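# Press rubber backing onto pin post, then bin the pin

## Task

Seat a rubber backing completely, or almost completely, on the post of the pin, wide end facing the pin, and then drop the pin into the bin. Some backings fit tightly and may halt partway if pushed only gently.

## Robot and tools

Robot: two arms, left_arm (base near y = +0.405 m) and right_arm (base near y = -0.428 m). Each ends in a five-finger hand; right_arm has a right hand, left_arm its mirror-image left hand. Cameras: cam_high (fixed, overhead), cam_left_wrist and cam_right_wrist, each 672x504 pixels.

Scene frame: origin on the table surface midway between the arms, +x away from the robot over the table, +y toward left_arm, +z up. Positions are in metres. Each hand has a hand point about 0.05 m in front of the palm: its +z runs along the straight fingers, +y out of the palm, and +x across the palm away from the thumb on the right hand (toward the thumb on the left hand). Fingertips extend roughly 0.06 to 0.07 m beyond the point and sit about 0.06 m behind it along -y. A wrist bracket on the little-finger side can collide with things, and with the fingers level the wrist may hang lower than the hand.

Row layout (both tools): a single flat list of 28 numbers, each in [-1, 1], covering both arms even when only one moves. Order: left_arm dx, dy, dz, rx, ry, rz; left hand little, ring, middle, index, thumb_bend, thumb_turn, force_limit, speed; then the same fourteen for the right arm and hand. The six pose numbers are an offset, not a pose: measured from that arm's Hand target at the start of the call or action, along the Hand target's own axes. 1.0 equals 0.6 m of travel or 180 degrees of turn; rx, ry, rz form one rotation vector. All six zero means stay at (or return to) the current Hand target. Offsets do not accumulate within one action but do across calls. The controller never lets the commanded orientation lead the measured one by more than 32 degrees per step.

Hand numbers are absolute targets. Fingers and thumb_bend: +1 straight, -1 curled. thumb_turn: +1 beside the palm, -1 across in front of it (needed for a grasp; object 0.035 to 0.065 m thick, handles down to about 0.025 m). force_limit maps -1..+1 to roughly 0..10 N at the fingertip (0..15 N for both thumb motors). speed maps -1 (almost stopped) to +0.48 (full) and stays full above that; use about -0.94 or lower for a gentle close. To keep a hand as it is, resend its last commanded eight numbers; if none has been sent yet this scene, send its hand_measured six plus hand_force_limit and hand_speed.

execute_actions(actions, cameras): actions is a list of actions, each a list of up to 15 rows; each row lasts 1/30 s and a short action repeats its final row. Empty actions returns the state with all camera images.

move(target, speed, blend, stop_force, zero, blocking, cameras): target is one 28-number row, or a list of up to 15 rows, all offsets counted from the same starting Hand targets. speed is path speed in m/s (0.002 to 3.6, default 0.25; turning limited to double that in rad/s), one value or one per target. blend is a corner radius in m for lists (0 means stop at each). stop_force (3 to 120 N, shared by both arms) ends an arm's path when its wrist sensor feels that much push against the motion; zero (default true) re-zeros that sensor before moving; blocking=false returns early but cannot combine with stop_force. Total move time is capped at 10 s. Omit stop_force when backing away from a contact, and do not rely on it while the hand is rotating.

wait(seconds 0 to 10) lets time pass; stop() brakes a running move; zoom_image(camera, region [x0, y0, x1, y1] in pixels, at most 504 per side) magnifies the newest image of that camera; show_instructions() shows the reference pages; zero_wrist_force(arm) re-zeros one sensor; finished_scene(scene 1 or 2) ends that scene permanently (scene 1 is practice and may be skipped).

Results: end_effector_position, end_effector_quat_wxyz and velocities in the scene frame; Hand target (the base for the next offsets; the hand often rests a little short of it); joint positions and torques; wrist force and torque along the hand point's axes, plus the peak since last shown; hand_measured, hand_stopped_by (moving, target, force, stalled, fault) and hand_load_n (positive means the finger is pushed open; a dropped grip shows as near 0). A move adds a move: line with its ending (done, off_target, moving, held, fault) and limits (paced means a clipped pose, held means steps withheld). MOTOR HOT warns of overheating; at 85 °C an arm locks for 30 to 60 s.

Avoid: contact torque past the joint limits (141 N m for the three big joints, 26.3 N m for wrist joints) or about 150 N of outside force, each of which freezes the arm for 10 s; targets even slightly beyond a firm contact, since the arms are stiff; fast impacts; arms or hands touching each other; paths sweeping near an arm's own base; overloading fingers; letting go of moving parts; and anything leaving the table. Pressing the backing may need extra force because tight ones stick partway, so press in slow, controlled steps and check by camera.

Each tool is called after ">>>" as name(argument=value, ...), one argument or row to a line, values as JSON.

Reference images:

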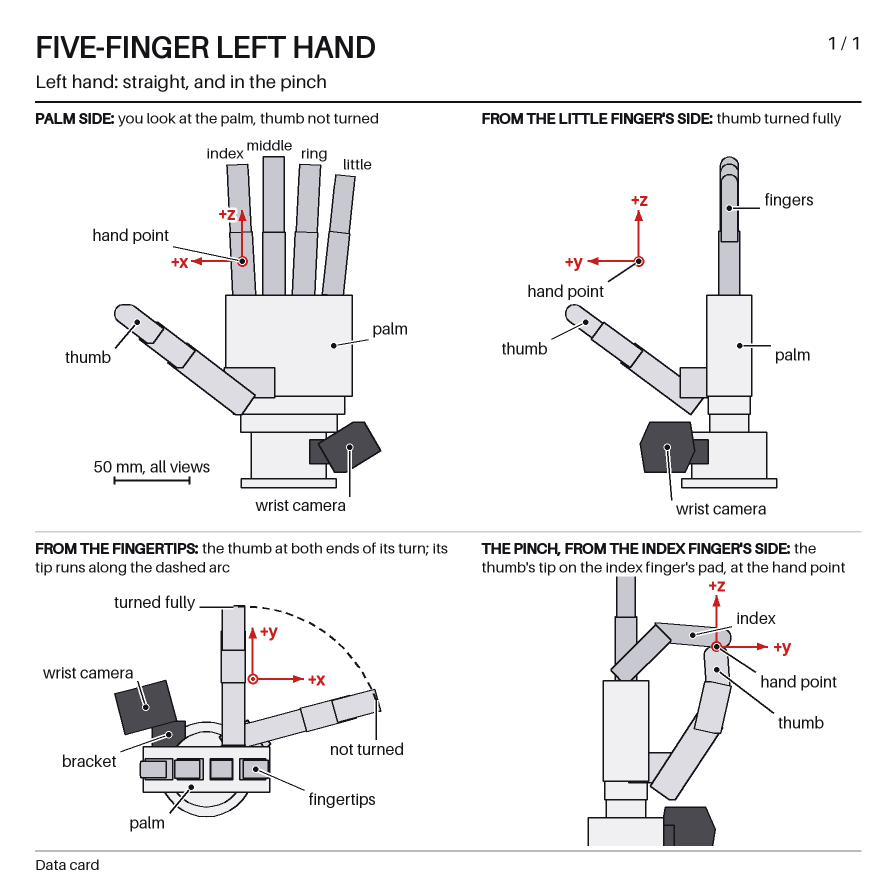

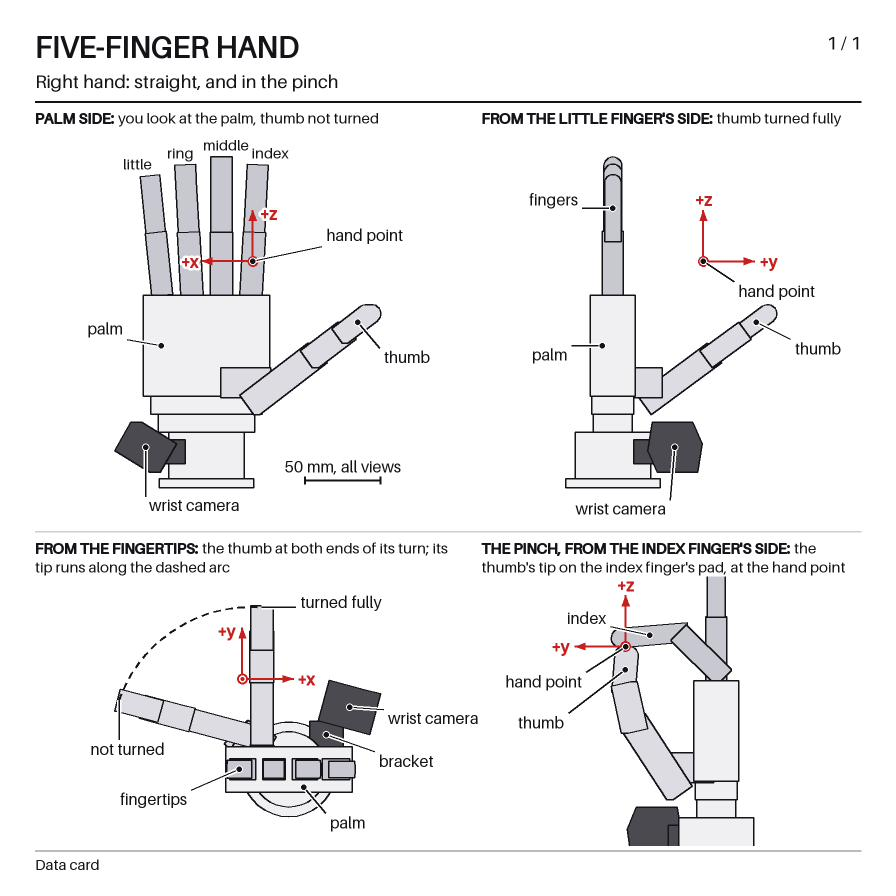

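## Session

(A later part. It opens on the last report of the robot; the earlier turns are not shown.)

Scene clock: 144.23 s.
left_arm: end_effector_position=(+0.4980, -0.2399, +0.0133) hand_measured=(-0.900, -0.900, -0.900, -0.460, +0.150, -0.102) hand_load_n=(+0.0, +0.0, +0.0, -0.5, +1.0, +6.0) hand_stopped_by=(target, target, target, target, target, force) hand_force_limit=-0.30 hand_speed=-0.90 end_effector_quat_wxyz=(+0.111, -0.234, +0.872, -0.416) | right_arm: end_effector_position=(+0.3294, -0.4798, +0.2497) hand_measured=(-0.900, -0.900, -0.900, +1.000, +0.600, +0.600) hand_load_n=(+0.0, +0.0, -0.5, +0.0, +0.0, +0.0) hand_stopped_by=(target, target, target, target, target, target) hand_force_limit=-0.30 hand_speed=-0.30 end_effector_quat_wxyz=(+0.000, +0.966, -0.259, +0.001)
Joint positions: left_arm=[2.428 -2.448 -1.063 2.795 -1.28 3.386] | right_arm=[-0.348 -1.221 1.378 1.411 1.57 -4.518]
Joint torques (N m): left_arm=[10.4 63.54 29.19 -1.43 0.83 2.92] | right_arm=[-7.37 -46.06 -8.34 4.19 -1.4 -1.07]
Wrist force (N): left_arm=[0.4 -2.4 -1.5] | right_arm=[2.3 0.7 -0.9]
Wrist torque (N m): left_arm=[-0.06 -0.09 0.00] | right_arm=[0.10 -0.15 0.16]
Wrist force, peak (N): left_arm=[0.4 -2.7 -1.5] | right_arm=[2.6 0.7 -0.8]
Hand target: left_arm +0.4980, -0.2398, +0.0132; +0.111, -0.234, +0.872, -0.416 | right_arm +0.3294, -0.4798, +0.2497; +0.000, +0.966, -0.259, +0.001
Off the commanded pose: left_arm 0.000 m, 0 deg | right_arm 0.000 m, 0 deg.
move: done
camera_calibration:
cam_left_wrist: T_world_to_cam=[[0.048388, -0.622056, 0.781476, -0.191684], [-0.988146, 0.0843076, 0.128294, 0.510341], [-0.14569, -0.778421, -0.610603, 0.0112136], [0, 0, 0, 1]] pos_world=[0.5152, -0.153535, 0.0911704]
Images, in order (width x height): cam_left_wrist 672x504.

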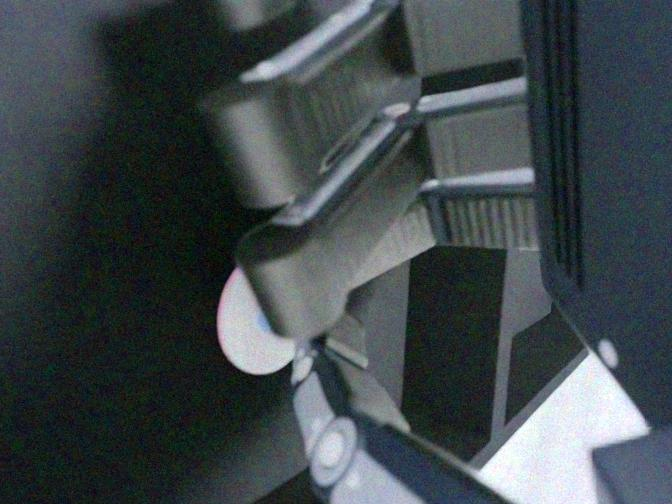

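>>> move(
  target=[
    [0,-0.0259,-0.0210,0,0,0,-0.9,-0.9,-0.9,-0.46,0.15,-0.4,-0.3,-0.9,0,0,0,0,0,0,-0.9,-0.9,-0.9,1,0.6,0.6,-0.3,-0.3],
    [0,-0.1166,-0.0944,0,0,0,-0.9,-0.9,-0.9,-0.46,0.15,-0.4,-0.3,-0.9,0,0,0,0,0,0,-0.9,-0.9,-0.9,1,0.6,0.6,-0.3,-0.3],
  ],
  speed=[0.03,0.12],
  blend=[0.01,0],
  cameras=["cam_left_wrist","cam_high"],
)

>>> zoom_image(
  camera="cam_left_wrist",
  region=[200, 250, 350, 400],
)

Scene clock: 146.50 s.
left_arm: end_effector_position=(+0.4980, -0.2398, +0.1031) hand_measured=(-0.900, -0.900, -0.900, -0.460, +0.150, -0.102) hand_load_n=(+0.0, +0.0, +0.0, +0.0, +2.0, +5.0) hand_stopped_by=(target, target, target, target, target, force) hand_force_limit=-0.30 hand_speed=-0.90 end_effector_quat_wxyz=(+0.111, -0.234, +0.872, -0.416) | right_arm: end_effector_position=(+0.3294, -0.4798, +0.2497) hand_measured=(-0.900, -0.900, -0.900, +1.000, +0.600, +0.600) hand_load_n=(+0.0, +0.0, +0.0, +0.0, +0.0, +0.0) hand_stopped_by=(target, target, target, target, target, target) hand_force_limit=-0.30 hand_speed=-0.30 end_effector_quat_wxyz=(+0.000, +0.966, -0.259, +0.001)
Joint positions: left_arm=[2.428 -2.379 -0.952 2.614 -1.28 3.386] | right_arm=[-0.348 -1.221 1.378 1.411 1.57 -4.518]
Joint torques (N m): left_arm=[1.34 64.08 30.41 -1.68 1.12 2.89] | right_arm=[-7.52 -46.31 -8.05 3.95 -1.47 -1.06]
Wrist force (N): left_arm=[-0.2 -1.0 -0.5] | right_arm=[2.4 0.7 -0.7]
Wrist torque (N m): left_arm=[-0.04 -0.05 -0.05] | right_arm=[0.09 -0.16 0.17]
Wrist force, peak (N): left_arm=[0.1 -2.4 -1.6] | right_arm=[2.7 0.6 -0.7]
Hand target: left_arm +0.4980, -0.2398, +0.1033; +0.111, -0.234, +0.872, -0.416 | right_arm +0.3294, -0.4798, +0.2497; +0.000, +0.966, -0.259, +0.001
Off the commanded pose: left_arm 0.000 m, 0 deg | right_arm 0.000 m, 0 deg.
move: done
camera_calibration:
cam_left_wrist: T_world_to_cam=[[0.0483111, -0.62205, 0.781486, -0.261822], [-0.98815, 0.0843564, 0.128233, 0.49884], [-0.145691, -0.77842, -0.610603, 0.0660461], [0, 0, 0, 1]] pos_world=[0.5152, -0.153535, 0.18097]
Images, in order (width x height): cam_high 672x504, cam_left_wrist 672x504.

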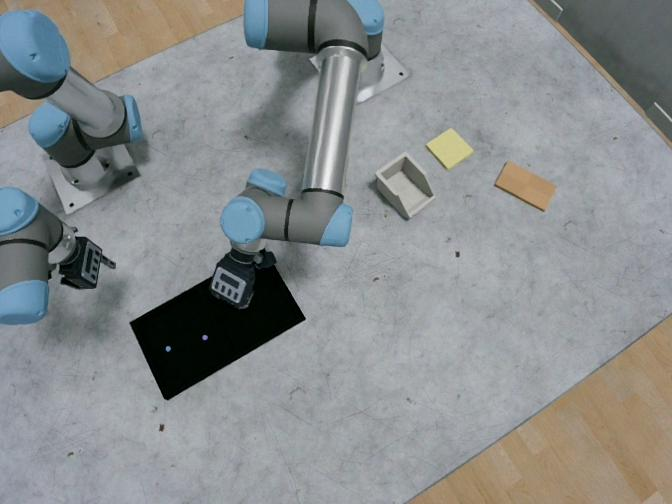

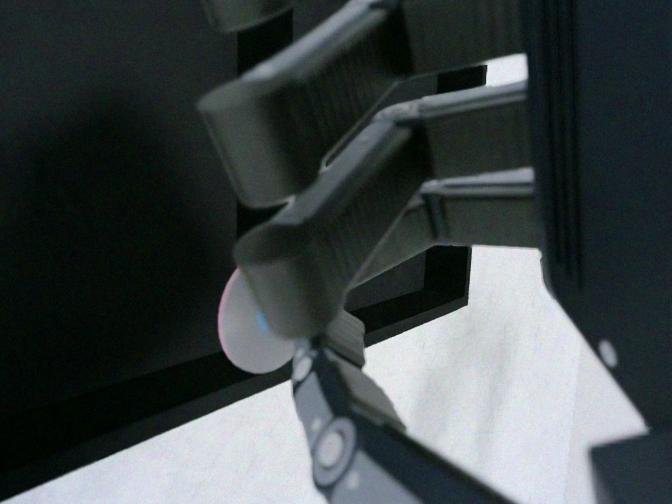

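Scaled by 3.360 from the camera's 672x504 image, which has a finer 960x720 frame.

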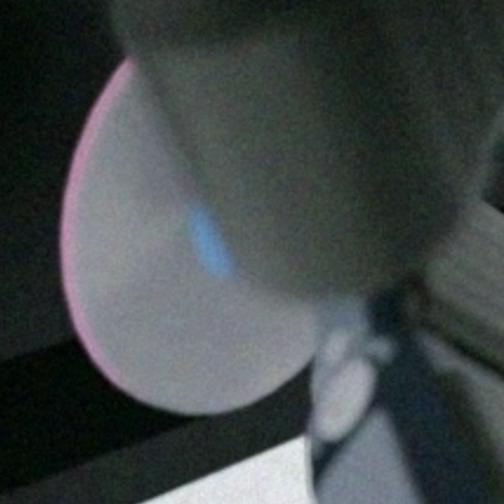

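>>> zoom_image(
  camera="cam_left_wrist",
  region=[245, 300, 285, 340],
)

Scaled by 12.600 from the camera's 672x504 image, which has a finer 960x720 frame.

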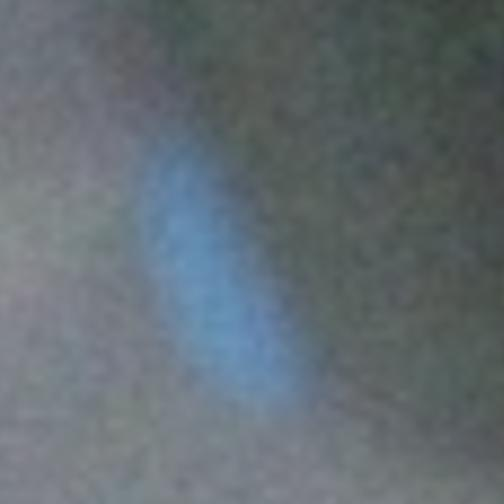

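>>> move(
  target=[-0.3407,0.3243,-0.7105,0,0.0777,0.0629,-0.9,-0.9,-0.9,-0.46,0.15,-0.4,-0.3,-0.9,0,0,0,0,0,0,-0.9,-0.9,-0.9,1,0.6,0.6,-0.3,-0.3],
  speed=0.3,
  cameras=["cam_left_wrist","cam_high"],
)

>>> zoom_image(
  camera="cam_high",
  region=[355, 135, 455, 235],
)

Scene clock: 152.83 s.
left_arm: end_effector_position=(+0.4481, +0.2553, +0.2202) hand_measured=(-0.900, -0.900, -0.900, -0.460, +0.150, -0.102) hand_load_n=(+0.0, +0.5, +0.0, +0.0, +1.5, +5.5) hand_stopped_by=(target, target, target, target, target, force) hand_force_limit=-0.30 hand_speed=-0.90 end_effector_quat_wxyz=(+0.045, -0.095, +0.898, -0.428) | right_arm: end_effector_position=(+0.3294, -0.4798, +0.2497) hand_measured=(-0.900, -0.900, -0.900, +1.000, +0.600, +0.600) hand_load_n=(+0.0, +0.0, +0.0, +0.0, +0.0, +0.0) hand_stopped_by=(target, target, target, target, target, target) hand_force_limit=-0.30 hand_speed=-0.30 end_effector_quat_wxyz=(+0.000, +0.966, -0.259, +0.001)
Joint positions: left_arm=[3.454 -1.873 -1.693 1.816 -0.694 4.944] | right_arm=[-0.348 -1.221 1.378 1.411 1.57 -4.518]
Joint torques (N m): left_arm=[10.94 17.09 3.86 -3.43 -0.27 2.94] | right_arm=[-7.37 -46.47 -8.1 3.72 -1.52 -0.88]
Wrist force (N): left_arm=[-0.3 -0.8 -0.7] | right_arm=[2.3 0.5 -0.7]
Wrist torque (N m): left_arm=[0.01 -0.05 -0.16] | right_arm=[0.07 -0.15 0.16]
Wrist force, peak (N): left_arm=[-0.6 -0.4 -1.5] | right_arm=[2.6 0.5 -0.9]
Hand target: left_arm +0.4481, +0.2554, +0.2202; +0.045, -0.094, +0.898, -0.428 | right_arm +0.3294, -0.4798, +0.2497; +0.000, +0.966, -0.259, +0.001
Off the commanded pose: left_arm 0.000 m, 0 deg | right_arm 0.000 m, 0 deg.
move: done
camera_calibration:
cam_left_wrist: T_world_to_cam=[[-0.146134, -0.606637, 0.781432, 0.0403248], [-0.913844, 0.385293, 0.128212, 0.282717], [-0.378859, -0.695371, -0.610676, 0.599056], [0, 0, 0, 1]] pos_world=[0.49121, 0.3321, 0.29807]
Images, in order (width x height): cam_high 672x504, cam_left_wrist 672x504.

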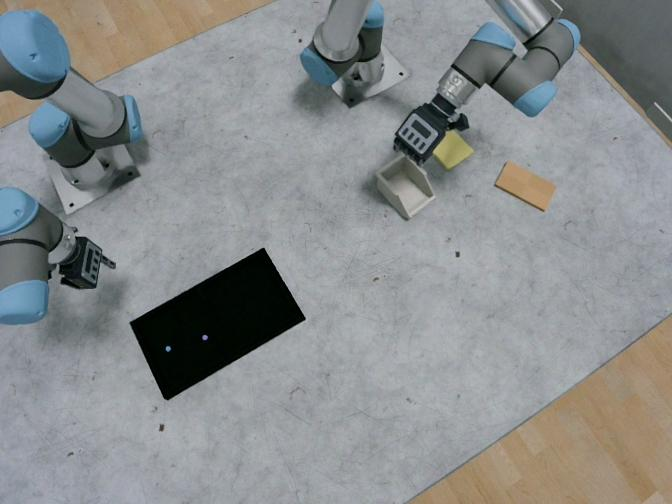

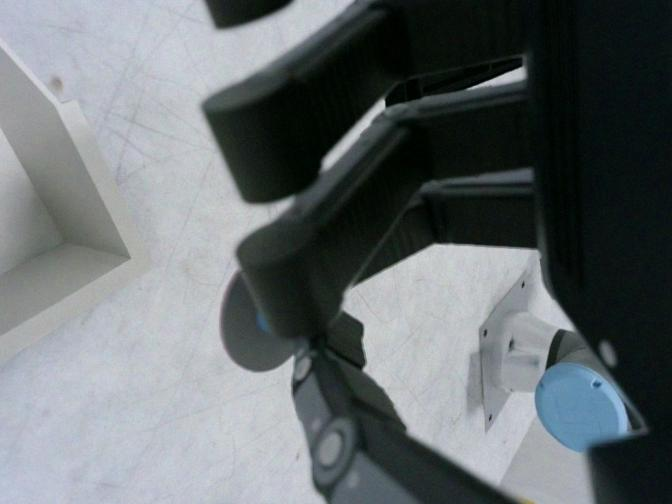

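Scaled by 5.040 from the camera's 672x504 image, which has a finer 960x720 frame.

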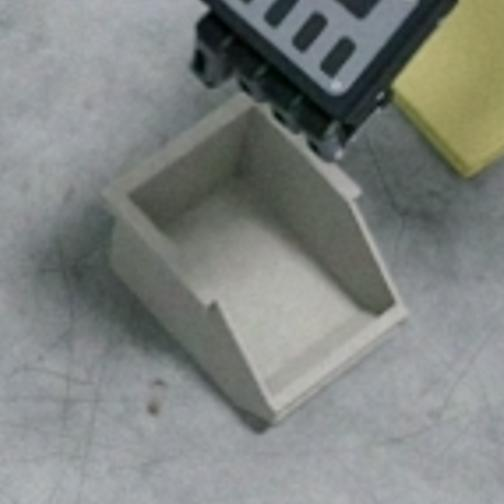

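>>> move(
  target=[-0.0145,0.1330,0.1005,0,0,0,-0.9,-0.9,-0.9,-0.46,0.15,-0.4,-0.3,-0.9,0,0,0,0,0,0,-0.9,-0.9,-0.9,1,0.6,0.6,-0.3,-0.3],
  speed=0.15,
  cameras=["cam_left_wrist","cam_high"],
)

>>> zoom_image(
  camera="cam_high",
  region=[355, 135, 455, 235],
)

Scene clock: 156.77 s.
left_arm: end_effector_position=(+0.4559, +0.2604, +0.1204) hand_measured=(-0.900, -0.900, -0.900, -0.460, +0.150, -0.102) hand_load_n=(+0.0, +0.0, +0.0, +0.0, +1.5, +5.5) hand_stopped_by=(target, target, target, target, target, force) hand_force_limit=-0.30 hand_speed=-0.90 end_effector_quat_wxyz=(+0.045, -0.094, +0.898, -0.428) | right_arm: end_effector_position=(+0.3294, -0.4798, +0.2497) hand_measured=(-0.900, -0.900, -0.900, +1.000, +0.600, +0.600) hand_load_n=(+0.0, +0.0, +0.0, +0.0, +0.0, -0.5) hand_stopped_by=(target, target, target, target, target, target) hand_force_limit=-0.30 hand_speed=-0.30 end_effector_quat_wxyz=(+0.000, +0.966, -0.259, +0.001)
Joint positions: left_arm=[3.46 -2.014 -1.787 2.044 -0.695 4.952] | right_arm=[-0.348 -1.221 1.378 1.411 1.57 -4.518]
Joint torques (N m): left_arm=[-10.58 20.67 1.69 -0.85 1.99 -2.72] | right_arm=[-7.08 -46.4 -8.09 3.72 -1.39 -0.78]
Wrist force (N): left_arm=[-0.1 -0.8 -0.5] | right_arm=[2.3 0.5 -0.8]
Wrist torque (N m): left_arm=[0.01 -0.06 -0.02] | right_arm=[0.08 -0.15 0.16]
Wrist force, peak (N): left_arm=[0.2 -1.5 -0.9] | right_arm=[2.5 0.5 -0.9]
Hand target: left_arm +0.4559, +0.2604, +0.1202; +0.045, -0.094, +0.898, -0.428 | right_arm +0.3294, -0.4798, +0.2497; +0.000, +0.966, -0.259, +0.001
Off the commanded pose: left_arm 0.000 m, 0 deg | right_arm 0.000 m, 0 deg.
move: done
camera_calibration:
cam_left_wrist: T_world_to_cam=[[-0.146163, -0.606533, 0.781508, 0.122495], [-0.913759, 0.385475, 0.128273, 0.300469], [-0.379054, -0.69536, -0.610567, 0.544647], [0, 0, 0, 1]] pos_world=[0.49891, 0.3372, 0.19827]
Images, in order (width x height): cam_high 672x504, cam_left_wrist 672x504.

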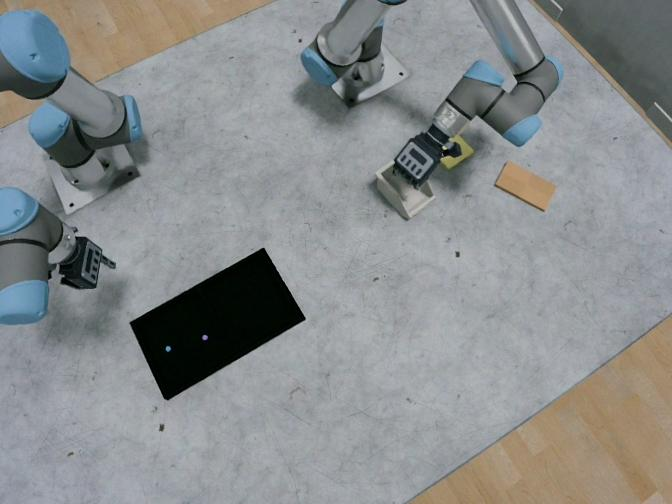

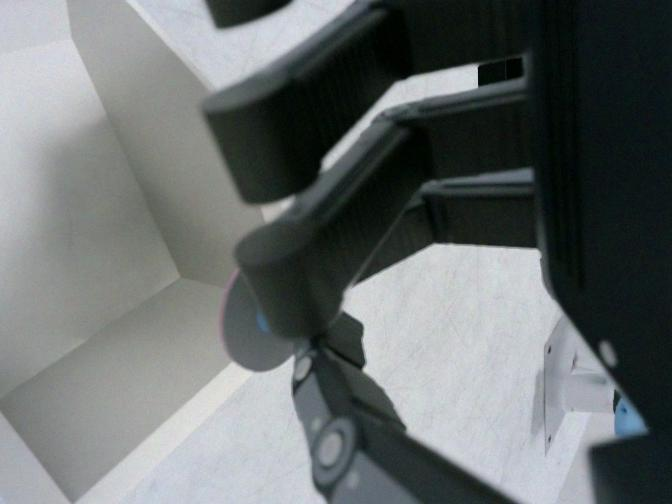

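Scaled by 5.040 from the camera's 672x504 image, which has a finer 960x720 frame.

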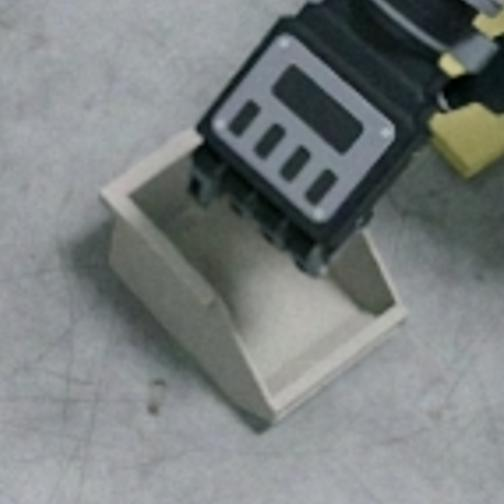

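>>> move(
  target=[-0.0290,0.0041,-0.0183,0,-0.1554,-0.1258,-0.9,-0.9,-0.9,-0.46,0.15,-0.4,-0.3,-0.9,0,0,0,0,0,0,-0.9,-0.9,-0.9,1,0.6,0.6,-0.3,-0.3],
  speed=0.2,
  cameras=["cam_left_wrist","cam_high"],
)

>>> zoom_image(
  camera="cam_high",
  region=[355, 135, 455, 235],
)

Scene clock: 169.00 s.
left_arm: end_effector_position=(+0.4708, +0.2739, +0.1252) hand_measured=(-0.900, -0.900, -0.900, -0.460, +0.150, -0.102) hand_load_n=(+0.0, +0.0, +0.0, +0.0, +2.0, +5.5) hand_stopped_by=(target, target, target, target, target, force) hand_force_limit=-0.30 hand_speed=-0.90 end_effector_quat_wxyz=(+0.175, -0.367, +0.825, -0.393) end_effector_velocity=(+0.000, +0.000, +0.000) end_effector_angular_velocity=(-0.001, +0.003, +0.003) | right_arm: end_effector_position=(+0.3294, -0.4798, +0.2497) hand_measured=(-0.900, -0.900, -0.900, +1.000, +0.600, +0.600) hand_load_n=(+0.0, +0.0, +0.0, +0.0, +0.0, +0.0) hand_stopped_by=(target, target, target, target, target, target) hand_force_limit=-0.30 hand_speed=-0.30 end_effector_quat_wxyz=(+0.000, +0.966, -0.259, +0.001)
Joint positions: left_arm=[3.494 -1.724 -1.972 2.611 -0.791 4.068] | right_arm=[-0.348 -1.221 1.378 1.411 1.57 -4.518]
Joint velocities: left_arm=[-0.001 0.001 -0.001 0 -0.002 -0.005] | right_arm=[within noise]
Joint torques (N m): left_arm=[-10.48 34.91 3.47 -0.04 -0.57 -2.82] | right_arm=[-7.58 -45.75 -8.4 3.5 -1.39 -0.57]
Wrist force (N): left_arm=[-0.2 -0.8 -0.6] | right_arm=[2.2 0.8 -0.6]
Wrist torque (N m): left_arm=[-0.01 -0.04 -0.01] | right_arm=[0.09 -0.13 0.16]
Wrist force, peak (N): left_arm=[-0.4 -1.3 -0.5] | right_arm=[2.6 0.8 -0.7]
Hand target: left_arm +0.4708, +0.2739, +0.1252; +0.175, -0.367, +0.825, -0.393 | right_arm +0.3294, -0.4798, +0.2497; +0.000, +0.966, -0.259, +0.001
Off the commanded pose: left_arm 0.000 m, 0 deg | right_arm 0.000 m, 0 deg.
move: done
camera_calibration:
cam_left_wrist: T_world_to_cam=[[0.238019, -0.57684, 0.78141, -0.0599581], [-0.965934, -0.224729, 0.12833, 0.500007], [0.10158, -0.785336, -0.610679, 0.361048], [0, 0, 0, 1]] pos_world=[0.46057, 0.361323, 0.20317]
Images, in order (width x height): cam_high 672x504, cam_left_wrist 672x504.

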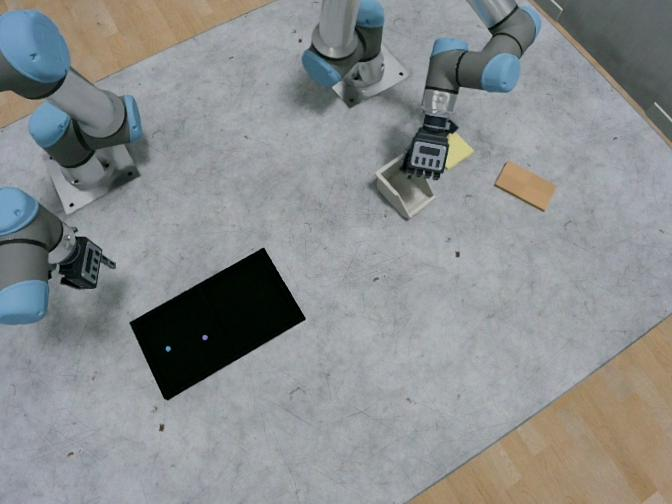

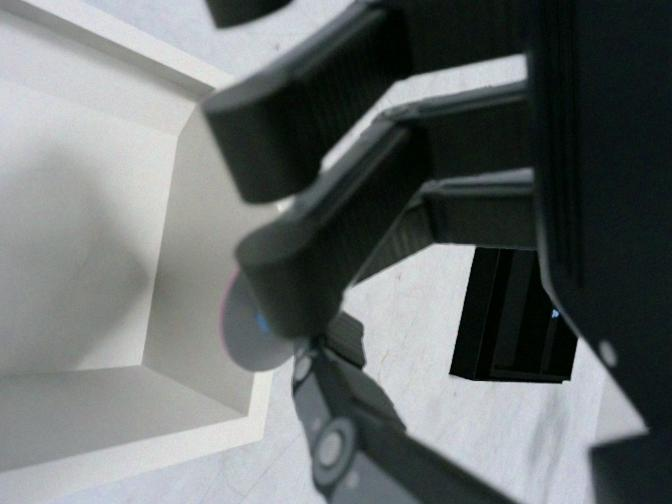

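Scaled by 5.040 from the camera's 672x504 image, which has a finer 960x720 frame.

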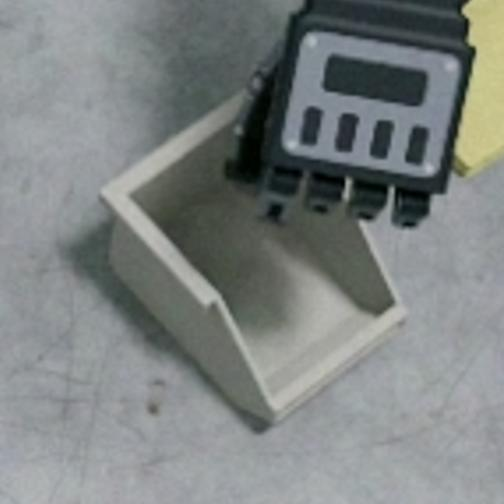

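>>> move(
  target=[0.0008,0.1090,0.0908,0,0,0,-0.9,-0.9,-0.9,-0.46,0.15,-0.4,-0.3,-0.9,0,0,0,0,0,0,-0.9,-0.9,-0.9,1,0.6,0.6,-0.3,-0.3],
  speed=0.07,
  stop_force=6,
  cameras=["cam_left_wrist","cam_high"],
)

>>> zoom_image(
  camera="cam_high",
  region=[355, 135, 455, 235],
)

Scene clock: 172.83 s.
left_arm: end_effector_position=(+0.4714, +0.2727, +0.0401) hand_measured=(-0.900, -0.900, -0.900, -0.460, +0.150, -0.102) hand_load_n=(+0.0, +0.0, +0.0, +0.5, +1.5, +5.5) hand_stopped_by=(target, target, target, target, target, force) hand_force_limit=-0.30 hand_speed=-0.90 end_effector_quat_wxyz=(+0.175, -0.367, +0.825, -0.393) | right_arm: end_effector_position=(+0.3294, -0.4798, +0.2497) hand_measured=(-0.900, -0.900, -0.900, +1.000, +0.600, +0.600) hand_load_n=(+0.5, +0.0, +0.0, +0.0, +0.0, +0.0) hand_stopped_by=(target, target, target, target, target, target) hand_force_limit=-0.30 hand_speed=-0.30 end_effector_quat_wxyz=(+0.000, +0.966, -0.259, +0.001)
Joint positions: left_arm=[3.489 -1.863 -2.068 2.849 -0.794 4.063] | right_arm=[-0.348 -1.221 1.378 1.411 1.57 -4.518]
Joint torques (N m): left_arm=[-10.95 13 1.19 -0.03 -0.49 -2.66] | right_arm=[-8.36 -46.47 -9.39 3.41 -1.34 -0.58]
Wrist force (N): left_arm=[-0.2 -1.1 -0.7] | right_arm=[2.4 0.6 -0.7]
Wrist torque (N m): left_arm=[-0.03 -0.05 -0.01] | right_arm=[0.08 -0.16 0.17]
Wrist force, peak (N): left_arm=[-0.4 -2.7 -0.8] | right_arm=[2.5 0.7 -0.8]
Hand target: left_arm +0.4714, +0.2727, +0.0401; +0.175, -0.367, +0.825, -0.393 | right_arm +0.3294, -0.4798, +0.2497; +0.000, +0.966, -0.259, +0.001
Off the commanded pose: left_arm 0.000 m, 0 deg | right_arm 0.000 m, 0 deg.
move: done
camera_calibration:
cam_left_wrist: T_world_to_cam=[[0.238235, -0.576731, 0.781425, 0.00556442], [-0.965849, -0.225091, 0.128333, 0.511329], [0.101878, -0.785312, -0.61066, 0.307927], [0, 0, 0, 1]] pos_world=[0.46117, 0.360123, 0.11807]
Images, in order (width x height): cam_high 672x504, cam_left_wrist 672x504.

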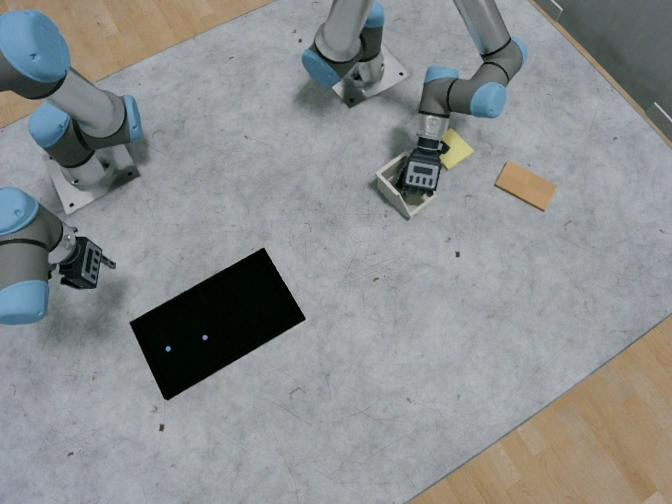

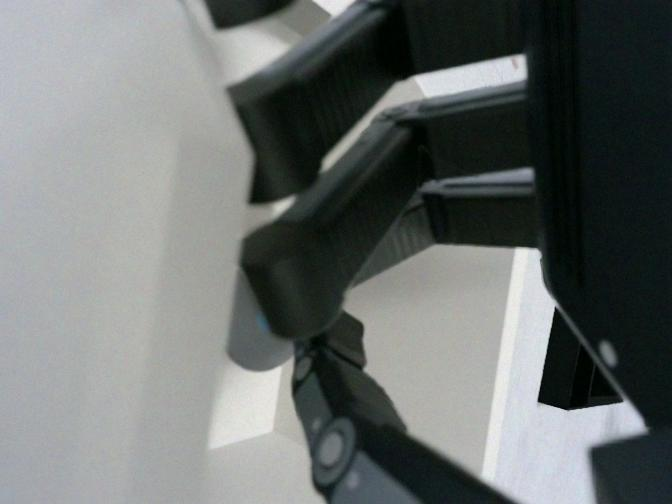

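Scaled by 5.040 from the camera's 672x504 image, which has a finer 960x720 frame.

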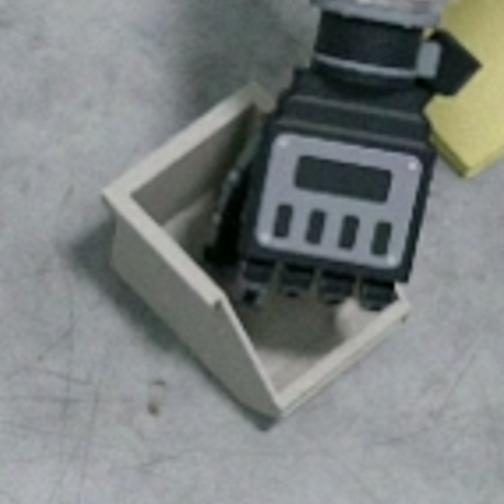

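>>> move(
  target=[
    [0,0.0246,0.0199,0,0,0,-0.9,-0.9,-0.9,-0.46,0.15,-0.4,-0.3,-0.9,0,0,0,0,0,0,-0.9,-0.9,-0.9,1,0.6,0.6,-0.3,-0.3],
    [0,0.0466,0.0377,0,0,0,-0.9,-0.9,-0.9,-0.46,0.15,-0.4,-0.3,-0.9,0,0,0,0,0,0,-0.9,-0.9,-0.9,1,0.6,0.6,-0.3,-0.3],
  ],
  speed=[0.03,0.01],
  stop_force=3,
  cameras=["cam_left_wrist","cam_high"],
)

>>> zoom_image(
  camera="cam_high",
  region=[355, 135, 455, 235],
)

>>> zoom_image(
  camera="cam_left_wrist",
  region=[200, 250, 350, 400],
)

Scene clock: 176.20 s.
left_arm: end_effector_position=(+0.4714, +0.2728, +0.0169) hand_measured=(-0.900, -0.900, -0.900, -0.460, +0.150, -0.102) hand_load_n=(-0.5, +0.0, +0.0, +0.0, +2.0, +5.5) hand_stopped_by=(target, target, target, target, target, force) hand_force_limit=-0.30 hand_speed=-0.90 end_effector_quat_wxyz=(+0.175, -0.367, +0.825, -0.393) | right_arm: end_effector_position=(+0.3294, -0.4798, +0.2497) hand_measured=(-0.900, -0.900, -0.900, +1.000, +0.600, +0.600) hand_load_n=(+0.0, +0.0, +0.0, +0.0, +0.0, +0.0) hand_stopped_by=(target, target, target, target, target, target) hand_force_limit=-0.30 hand_speed=-0.30 end_effector_quat_wxyz=(+0.000, +0.966, -0.259, +0.001)
Joint positions: left_arm=[3.489 -1.909 -2.086 2.913 -0.794 4.063] | right_arm=[-0.348 -1.221 1.378 1.411 1.57 -4.518]
Joint torques (N m): left_arm=[8.17 39.25 23.74 -2.63 -0.49 2.59] | right_arm=[-8.34 -45.44 -9.04 3.2 -1.49 -0.37]
Wrist force (N): left_arm=[0.4 -2.0 -1.1] | right_arm=[2.2 0.5 -0.8]
Wrist torque (N m): left_arm=[-0.07 -0.08 0.04] | right_arm=[0.06 -0.14 0.15]
Wrist force, peak (N): left_arm=[-1.3 -4.7 -2.2] | right_arm=[2.6 0.9 -0.9]
Hand target: left_arm +0.4714, +0.2728, +0.0169; +0.175, -0.367, +0.825, -0.393 (not the last commanded pose) | right_arm +0.3294, -0.4798, +0.2497; +0.000, +0.966, -0.259, +0.001
Off the commanded pose: left_arm 0.013 m, 0 deg | right_arm 0.000 m, 0 deg.
move: contact (left_arm); path passed 1 of 2 targets
camera_calibration:
cam_left_wrist: T_world_to_cam=[[0.238121, -0.576888, 0.781345, 0.02381], [-0.965888, -0.224964, 0.128265, 0.514285], [0.10178, -0.785234, -0.610777, 0.293788], [0, 0, 0, 1]] pos_world=[0.46117, 0.360123, 0.0948704]
Images, in order (width x height): cam_high 672x504, cam_left_wrist 672x504.

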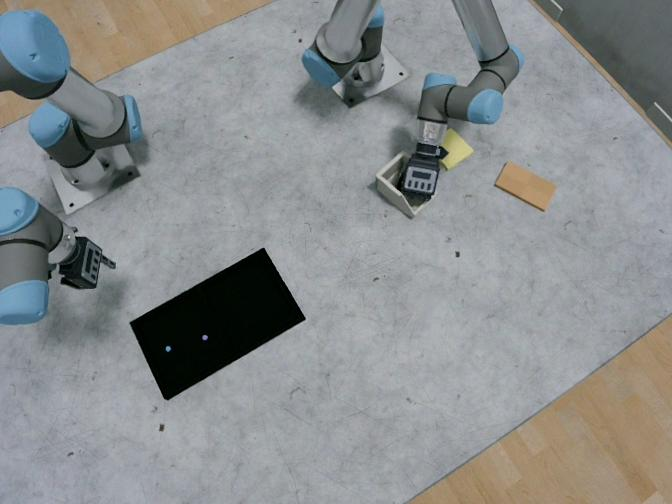

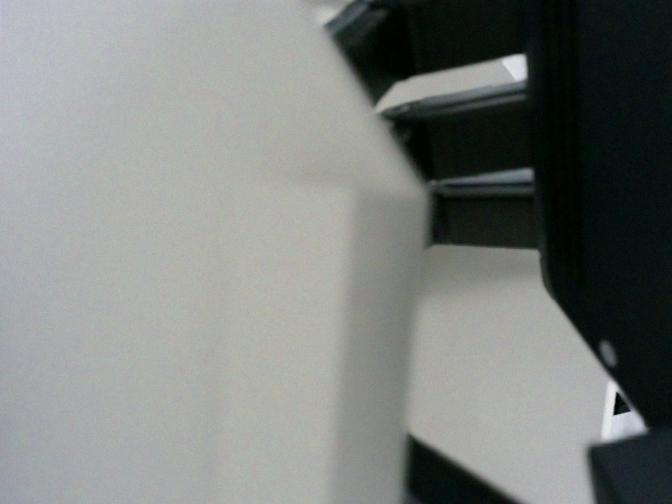

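Scaled by 5.040 from the camera's 672x504 image, which has a finer 960x720 frame.

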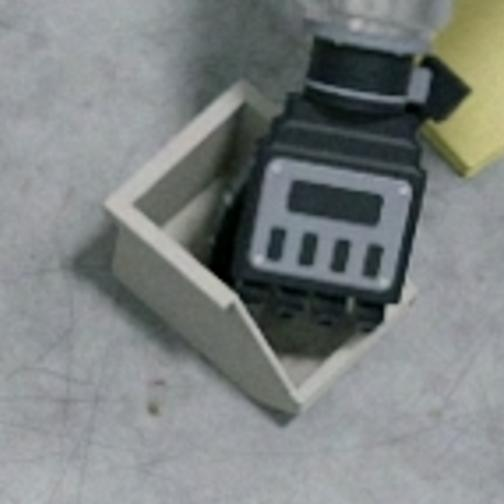

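Scaled by 3.360 from the camera's 672x504 image, which has a finer 960x720 frame.

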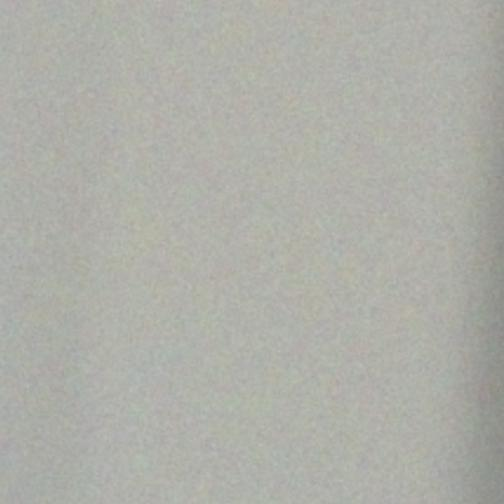

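>>> zoom_image(
  camera="cam_high",
  region=[372, 148, 442, 222],
)

Scaled by 6.811 from the camera's 672x504 image, which has a finer 960x720 frame.

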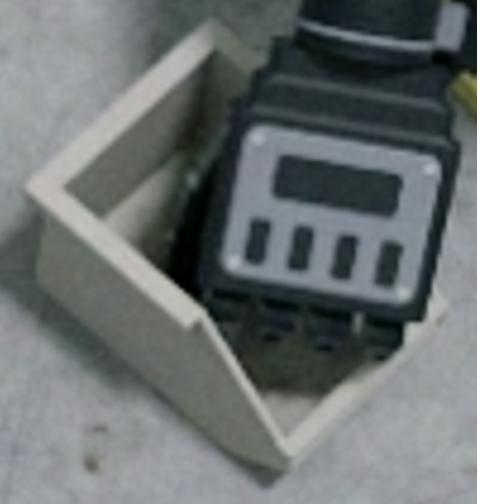

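>>> move(
  target=[
    [0,-0.0259,-0.0210,0,0,0,-0.9,-0.9,-0.9,-0.46,0.15,-0.4,-0.3,-0.9,0,0,0,0,0,0,-0.9,-0.9,-0.9,1,0.6,0.6,-0.3,-0.3],
    [0,-0.1399,-0.1132,0,0,0,1,1,1,-0.46,0.15,-0.4,-0.3,-0.4,0,0,0,0,0,0,-0.9,-0.9,-0.9,1,0.6,0.6,-0.3,-0.3],
  ],
  speed=[0.03,0.12],
  blend=[0.01,0],
  cameras=["cam_left_wrist","cam_high"],
)

>>> zoom_image(
  camera="cam_high",
  region=[355, 135, 455, 235],
)

>>> zoom_image(
  camera="cam_left_wrist",
  region=[200, 250, 350, 400],
)

Scene clock: 189.80 s.
left_arm: end_effector_position=(+0.4714, +0.2727, +0.1249) hand_measured=(+1.000, +1.000, +1.000, -0.460, +0.150, -0.102) hand_load_n=(+0.0, +0.0, +0.0, +0.0, +1.5, +5.5) hand_stopped_by=(target, target, target, target, target, force) hand_force_limit=-0.30 hand_speed=-0.40 end_effector_quat_wxyz=(+0.175, -0.367, +0.825, -0.393) | right_arm: end_effector_position=(+0.3294, -0.4798, +0.2497) hand_measured=(-0.900, -0.900, -0.900, +1.000, +0.600, +0.600) hand_load_n=(+0.0, +0.0, +0.0, +0.0, +0.0, +0.0) hand_stopped_by=(target, target, target, target, target, target) hand_force_limit=-0.30 hand_speed=-0.30 end_effector_quat_wxyz=(+0.000, +0.966, -0.259, +0.001)
Joint positions: left_arm=[3.489 -1.725 -1.971 2.614 -0.794 4.063] | right_arm=[-0.348 -1.221 1.378 1.411 1.57 -4.518]
Joint torques (N m): left_arm=[10.2 35.12 25.54 -2.43 1.46 2.94] | right_arm=[-6.81 -45.57 -9.28 3.01 -1.22 -0.16]
Wrist force (N): left_arm=[0.1 -1.0 -0.6] | right_arm=[2.2 0.7 -0.9]
Wrist torque (N m): left_arm=[-0.06 -0.08 -0.12] | right_arm=[0.10 -0.13 0.15]
Wrist force, peak (N): left_arm=[0.9 -1.8 -1.4] | right_arm=[2.8 0.7 -0.8]
Hand target: left_arm +0.4714, +0.2727, +0.1249; +0.175, -0.367, +0.825, -0.393 | right_arm +0.3294, -0.4798, +0.2497; +0.000, +0.966, -0.259, +0.001
Off the commanded pose: left_arm 0.000 m, 0 deg | right_arm 0.000 m, 0 deg.
move: done
camera_calibration:
cam_left_wrist: T_world_to_cam=[[0.238121, -0.576888, 0.781345, -0.0604971], [-0.965888, -0.224964, 0.128265, 0.500445], [0.10178, -0.785234, -0.610777, 0.359691], [0, 0, 0, 1]] pos_world=[0.46117, 0.360123, 0.20277]
Images, in order (width x height): cam_high 672x504, cam_left_wrist 672x504.

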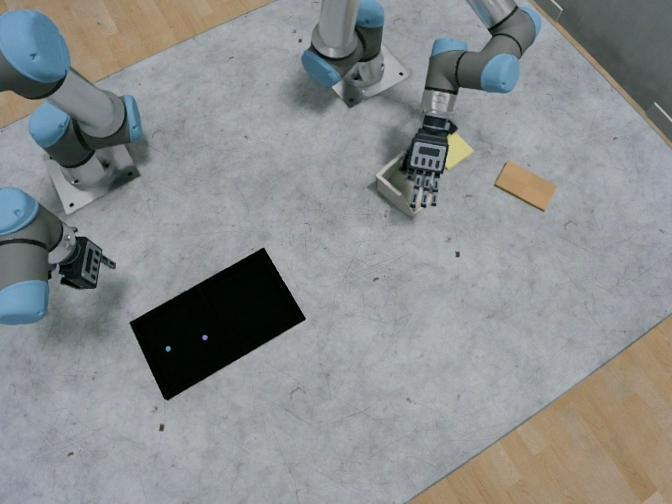

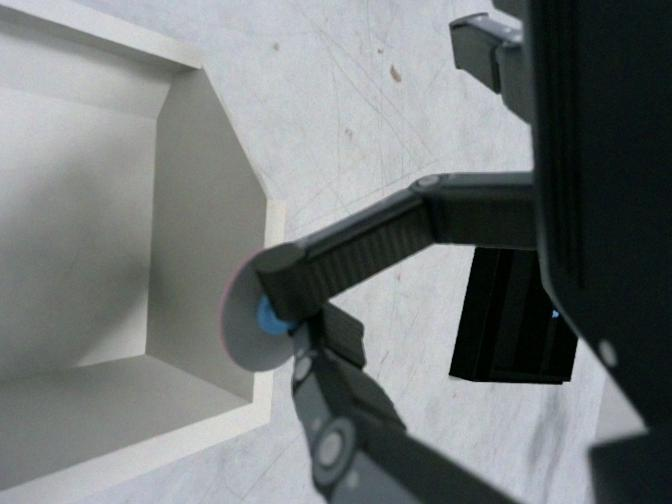

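Scaled by 5.040 from the camera's 672x504 image, which has a finer 960x720 frame.

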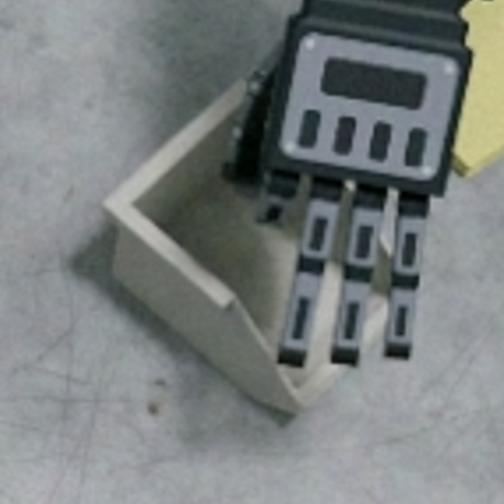

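Scaled by 3.360 from the camera's 672x504 image, which has a finer 960x720 frame.

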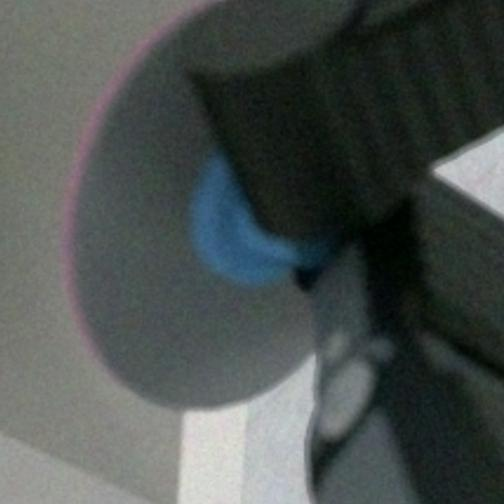

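>>> move(
  target=[0.0048,0.0027,-0.0035,0,-0.1166,-0.0944,1,1,1,-0.46,0.15,-0.4,-0.3,-0.4,0,0,0,0,0,0,-0.9,-0.9,-0.9,1,0.6,0.6,-0.3,-0.3],
  speed=0.2,
  cameras=["cam_left_wrist","cam_high"],
)

>>> zoom_image(
  camera="cam_high",
  region=[355, 135, 455, 235],
)

Scene clock: 193.80 s.
left_arm: end_effector_position=(+0.4675, +0.2724, +0.1249) hand_measured=(+1.000, +1.000, +1.000, -0.460, +0.150, -0.102) hand_load_n=(-0.5, +0.0, +0.0, +0.0, +1.5, +5.5) hand_stopped_by=(target, target, target, target, target, force) hand_force_limit=-0.30 hand_speed=-0.40 end_effector_quat_wxyz=(+0.262, -0.549, +0.716, -0.342) | right_arm: end_effector_position=(+0.3294, -0.4798, +0.2497) hand_measured=(-0.900, -0.900, -0.900, +1.000, +0.600, +0.600) hand_load_n=(+0.0, +0.0, +0.0, +0.0, +0.0, +0.0) hand_stopped_by=(target, target, target, target, target, target) hand_force_limit=-0.30 hand_speed=-0.30 end_effector_quat_wxyz=(+0.000, +0.966, -0.259, +0.001)
Joint positions: left_arm=[3.355 -1.532 -2.101 2.882 -1.174 3.487] | right_arm=[-0.348 -1.221 1.378 1.411 1.57 -4.518]
Joint torques (N m): left_arm=[-11.05 29.17 4.73 0.93 -1.02 -2.78] | right_arm=[-6.6 -45.82 -8.36 2.85 -1.29 0]
Wrist force (N): left_arm=[0.1 -0.9 -0.7] | right_arm=[2.4 0.5 -0.6]
Wrist torque (N m): left_arm=[-0.03 -0.09 0.01] | right_arm=[0.06 -0.16 0.16]
Wrist force, peak (N): left_arm=[-0.4 -0.9 -1.0] | right_arm=[2.6 0.7 -0.7]
Hand target: left_arm +0.4675, +0.2724, +0.1249; +0.262, -0.549, +0.716, -0.342 | right_arm +0.3294, -0.4798, +0.2497; +0.000, +0.966, -0.259, +0.001
Off the commanded pose: left_arm 0.000 m, 0 deg | right_arm 0.000 m, 0 deg.
move: done
camera_calibration:
cam_left_wrist: T_world_to_cam=[[0.473952, -0.405996, 0.781369, -0.216651], [-0.758636, -0.638765, 0.128263, 0.512366], [0.447037, -0.653564, -0.610747, 0.162594], [0, 0, 0, 1]] pos_world=[0.418696, 0.345587, 0.20287]
Images, in order (width x height): cam_high 672x504, cam_left_wrist 672x504.

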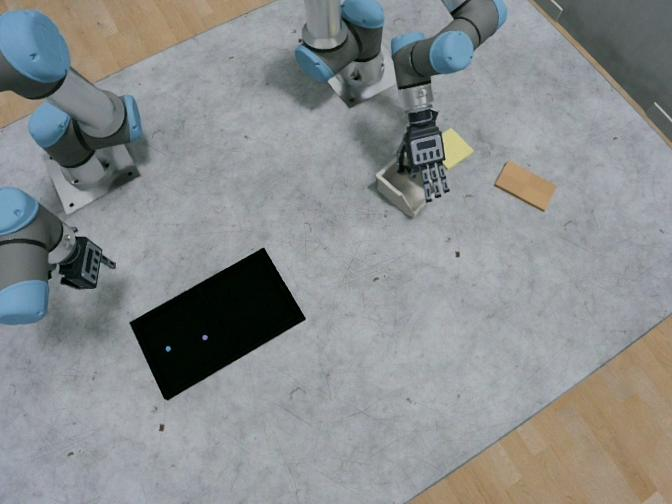

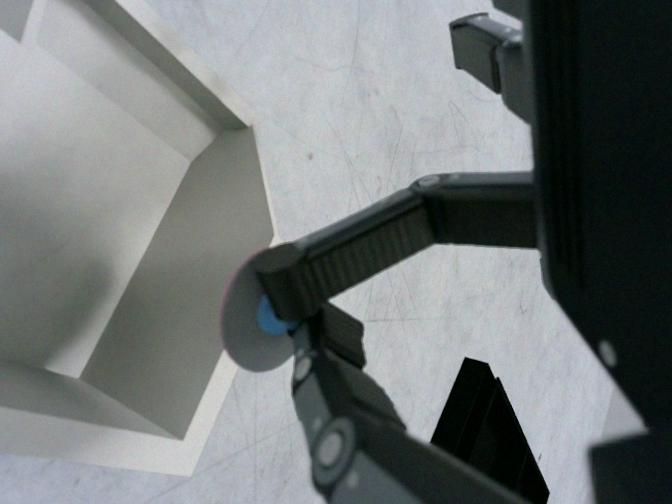

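Scaled by 5.040 from the camera's 672x504 image, which has a finer 960x720 frame.

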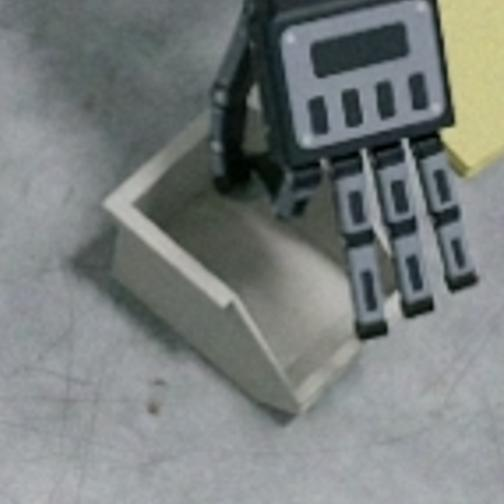

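>>> move(
  target=[-0.0010,0.0998,0.0833,0,0,0,1,1,1,-0.46,0.15,-0.4,-0.3,-0.4,0,0,0,0,0,0,-0.9,-0.9,-0.9,1,0.6,0.6,-0.3,-0.3],
  speed=0.07,
  stop_force=6,
  cameras=["cam_left_wrist","cam_high"],
)

>>> zoom_image(
  camera="cam_high",
  region=[355, 135, 455, 235],
)

Scene clock: 197.30 s.
left_arm: end_effector_position=(+0.4688, +0.2727, +0.0470) hand_measured=(+1.000, +1.000, +1.000, -0.460, +0.150, -0.102) hand_load_n=(+0.0, +0.0, +0.0, +0.0, +1.5, +5.5) hand_stopped_by=(target, target, target, target, target, force) hand_force_limit=-0.30 hand_speed=-0.40 end_effector_quat_wxyz=(+0.262, -0.549, +0.716, -0.342) | right_arm: end_effector_position=(+0.3294, -0.4798, +0.2497) hand_measured=(-0.900, -0.900, -0.900, +1.000, +0.600, +0.600) hand_load_n=(+0.0, +0.0, +0.0, +0.0, -0.5, +0.0) hand_stopped_by=(target, target, target, target, target, target) hand_force_limit=-0.30 hand_speed=-0.30 end_effector_quat_wxyz=(+0.000, +0.966, -0.259, +0.001)
Joint positions: left_arm=[3.355 -1.662 -2.21 3.121 -1.175 3.487] | right_arm=[-0.348 -1.221 1.378 1.411 1.57 -4.518]
Joint torques (N m): left_arm=[-10.49 6.96 3.69 0.82 -1.07 -2.7] | right_arm=[-7.2 -45.62 -8.82 2.86 -1.1 -0.15]
Wrist force (N): left_arm=[0.0 -1.0 -0.7] | right_arm=[2.3 0.8 -0.5]
Wrist torque (N m): left_arm=[-0.05 -0.08 0.01] | right_arm=[0.09 -0.15 0.16]
Wrist force, peak (N): left_arm=[0.0 -1.5 -0.8] | right_arm=[2.5 0.6 -1.0]
Hand target: left_arm +0.4688, +0.2727, +0.0470; +0.262, -0.549, +0.716, -0.342 | right_arm +0.3294, -0.4798, +0.2497; +0.000, +0.966, -0.259, +0.001
Off the commanded pose: left_arm 0.000 m, 0 deg | right_arm 0.000 m, 0 deg.
move: done
camera_calibration:
cam_left_wrist: T_world_to_cam=[[0.474078, -0.405875, 0.781355, -0.156292], [-0.758427, -0.63902, 0.128228, 0.523553], [0.447256, -0.653391, -0.610772, 0.114421], [0, 0, 0, 1]] pos_world=[0.419996, 0.345887, 0.12487]
Images, in order (width x height): cam_high 672x504, cam_left_wrist 672x504.

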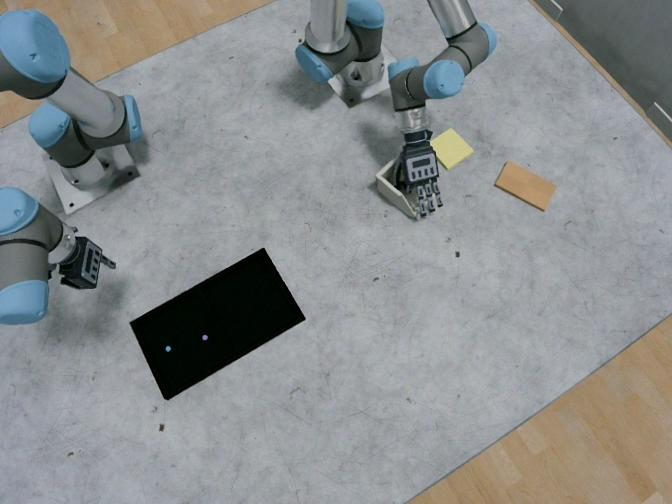

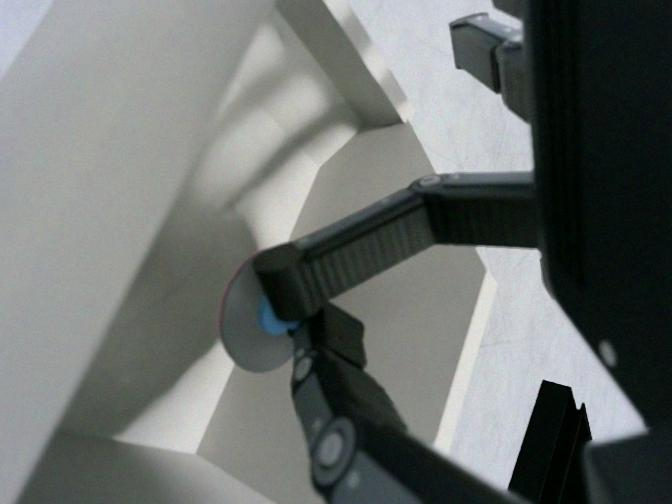

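Scaled by 5.040 from the camera's 672x504 image, which has a finer 960x720 frame.

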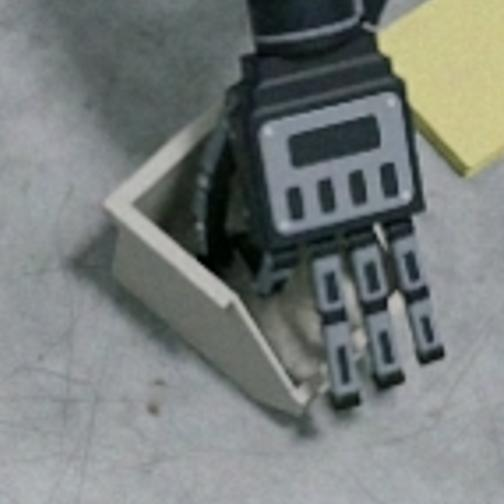

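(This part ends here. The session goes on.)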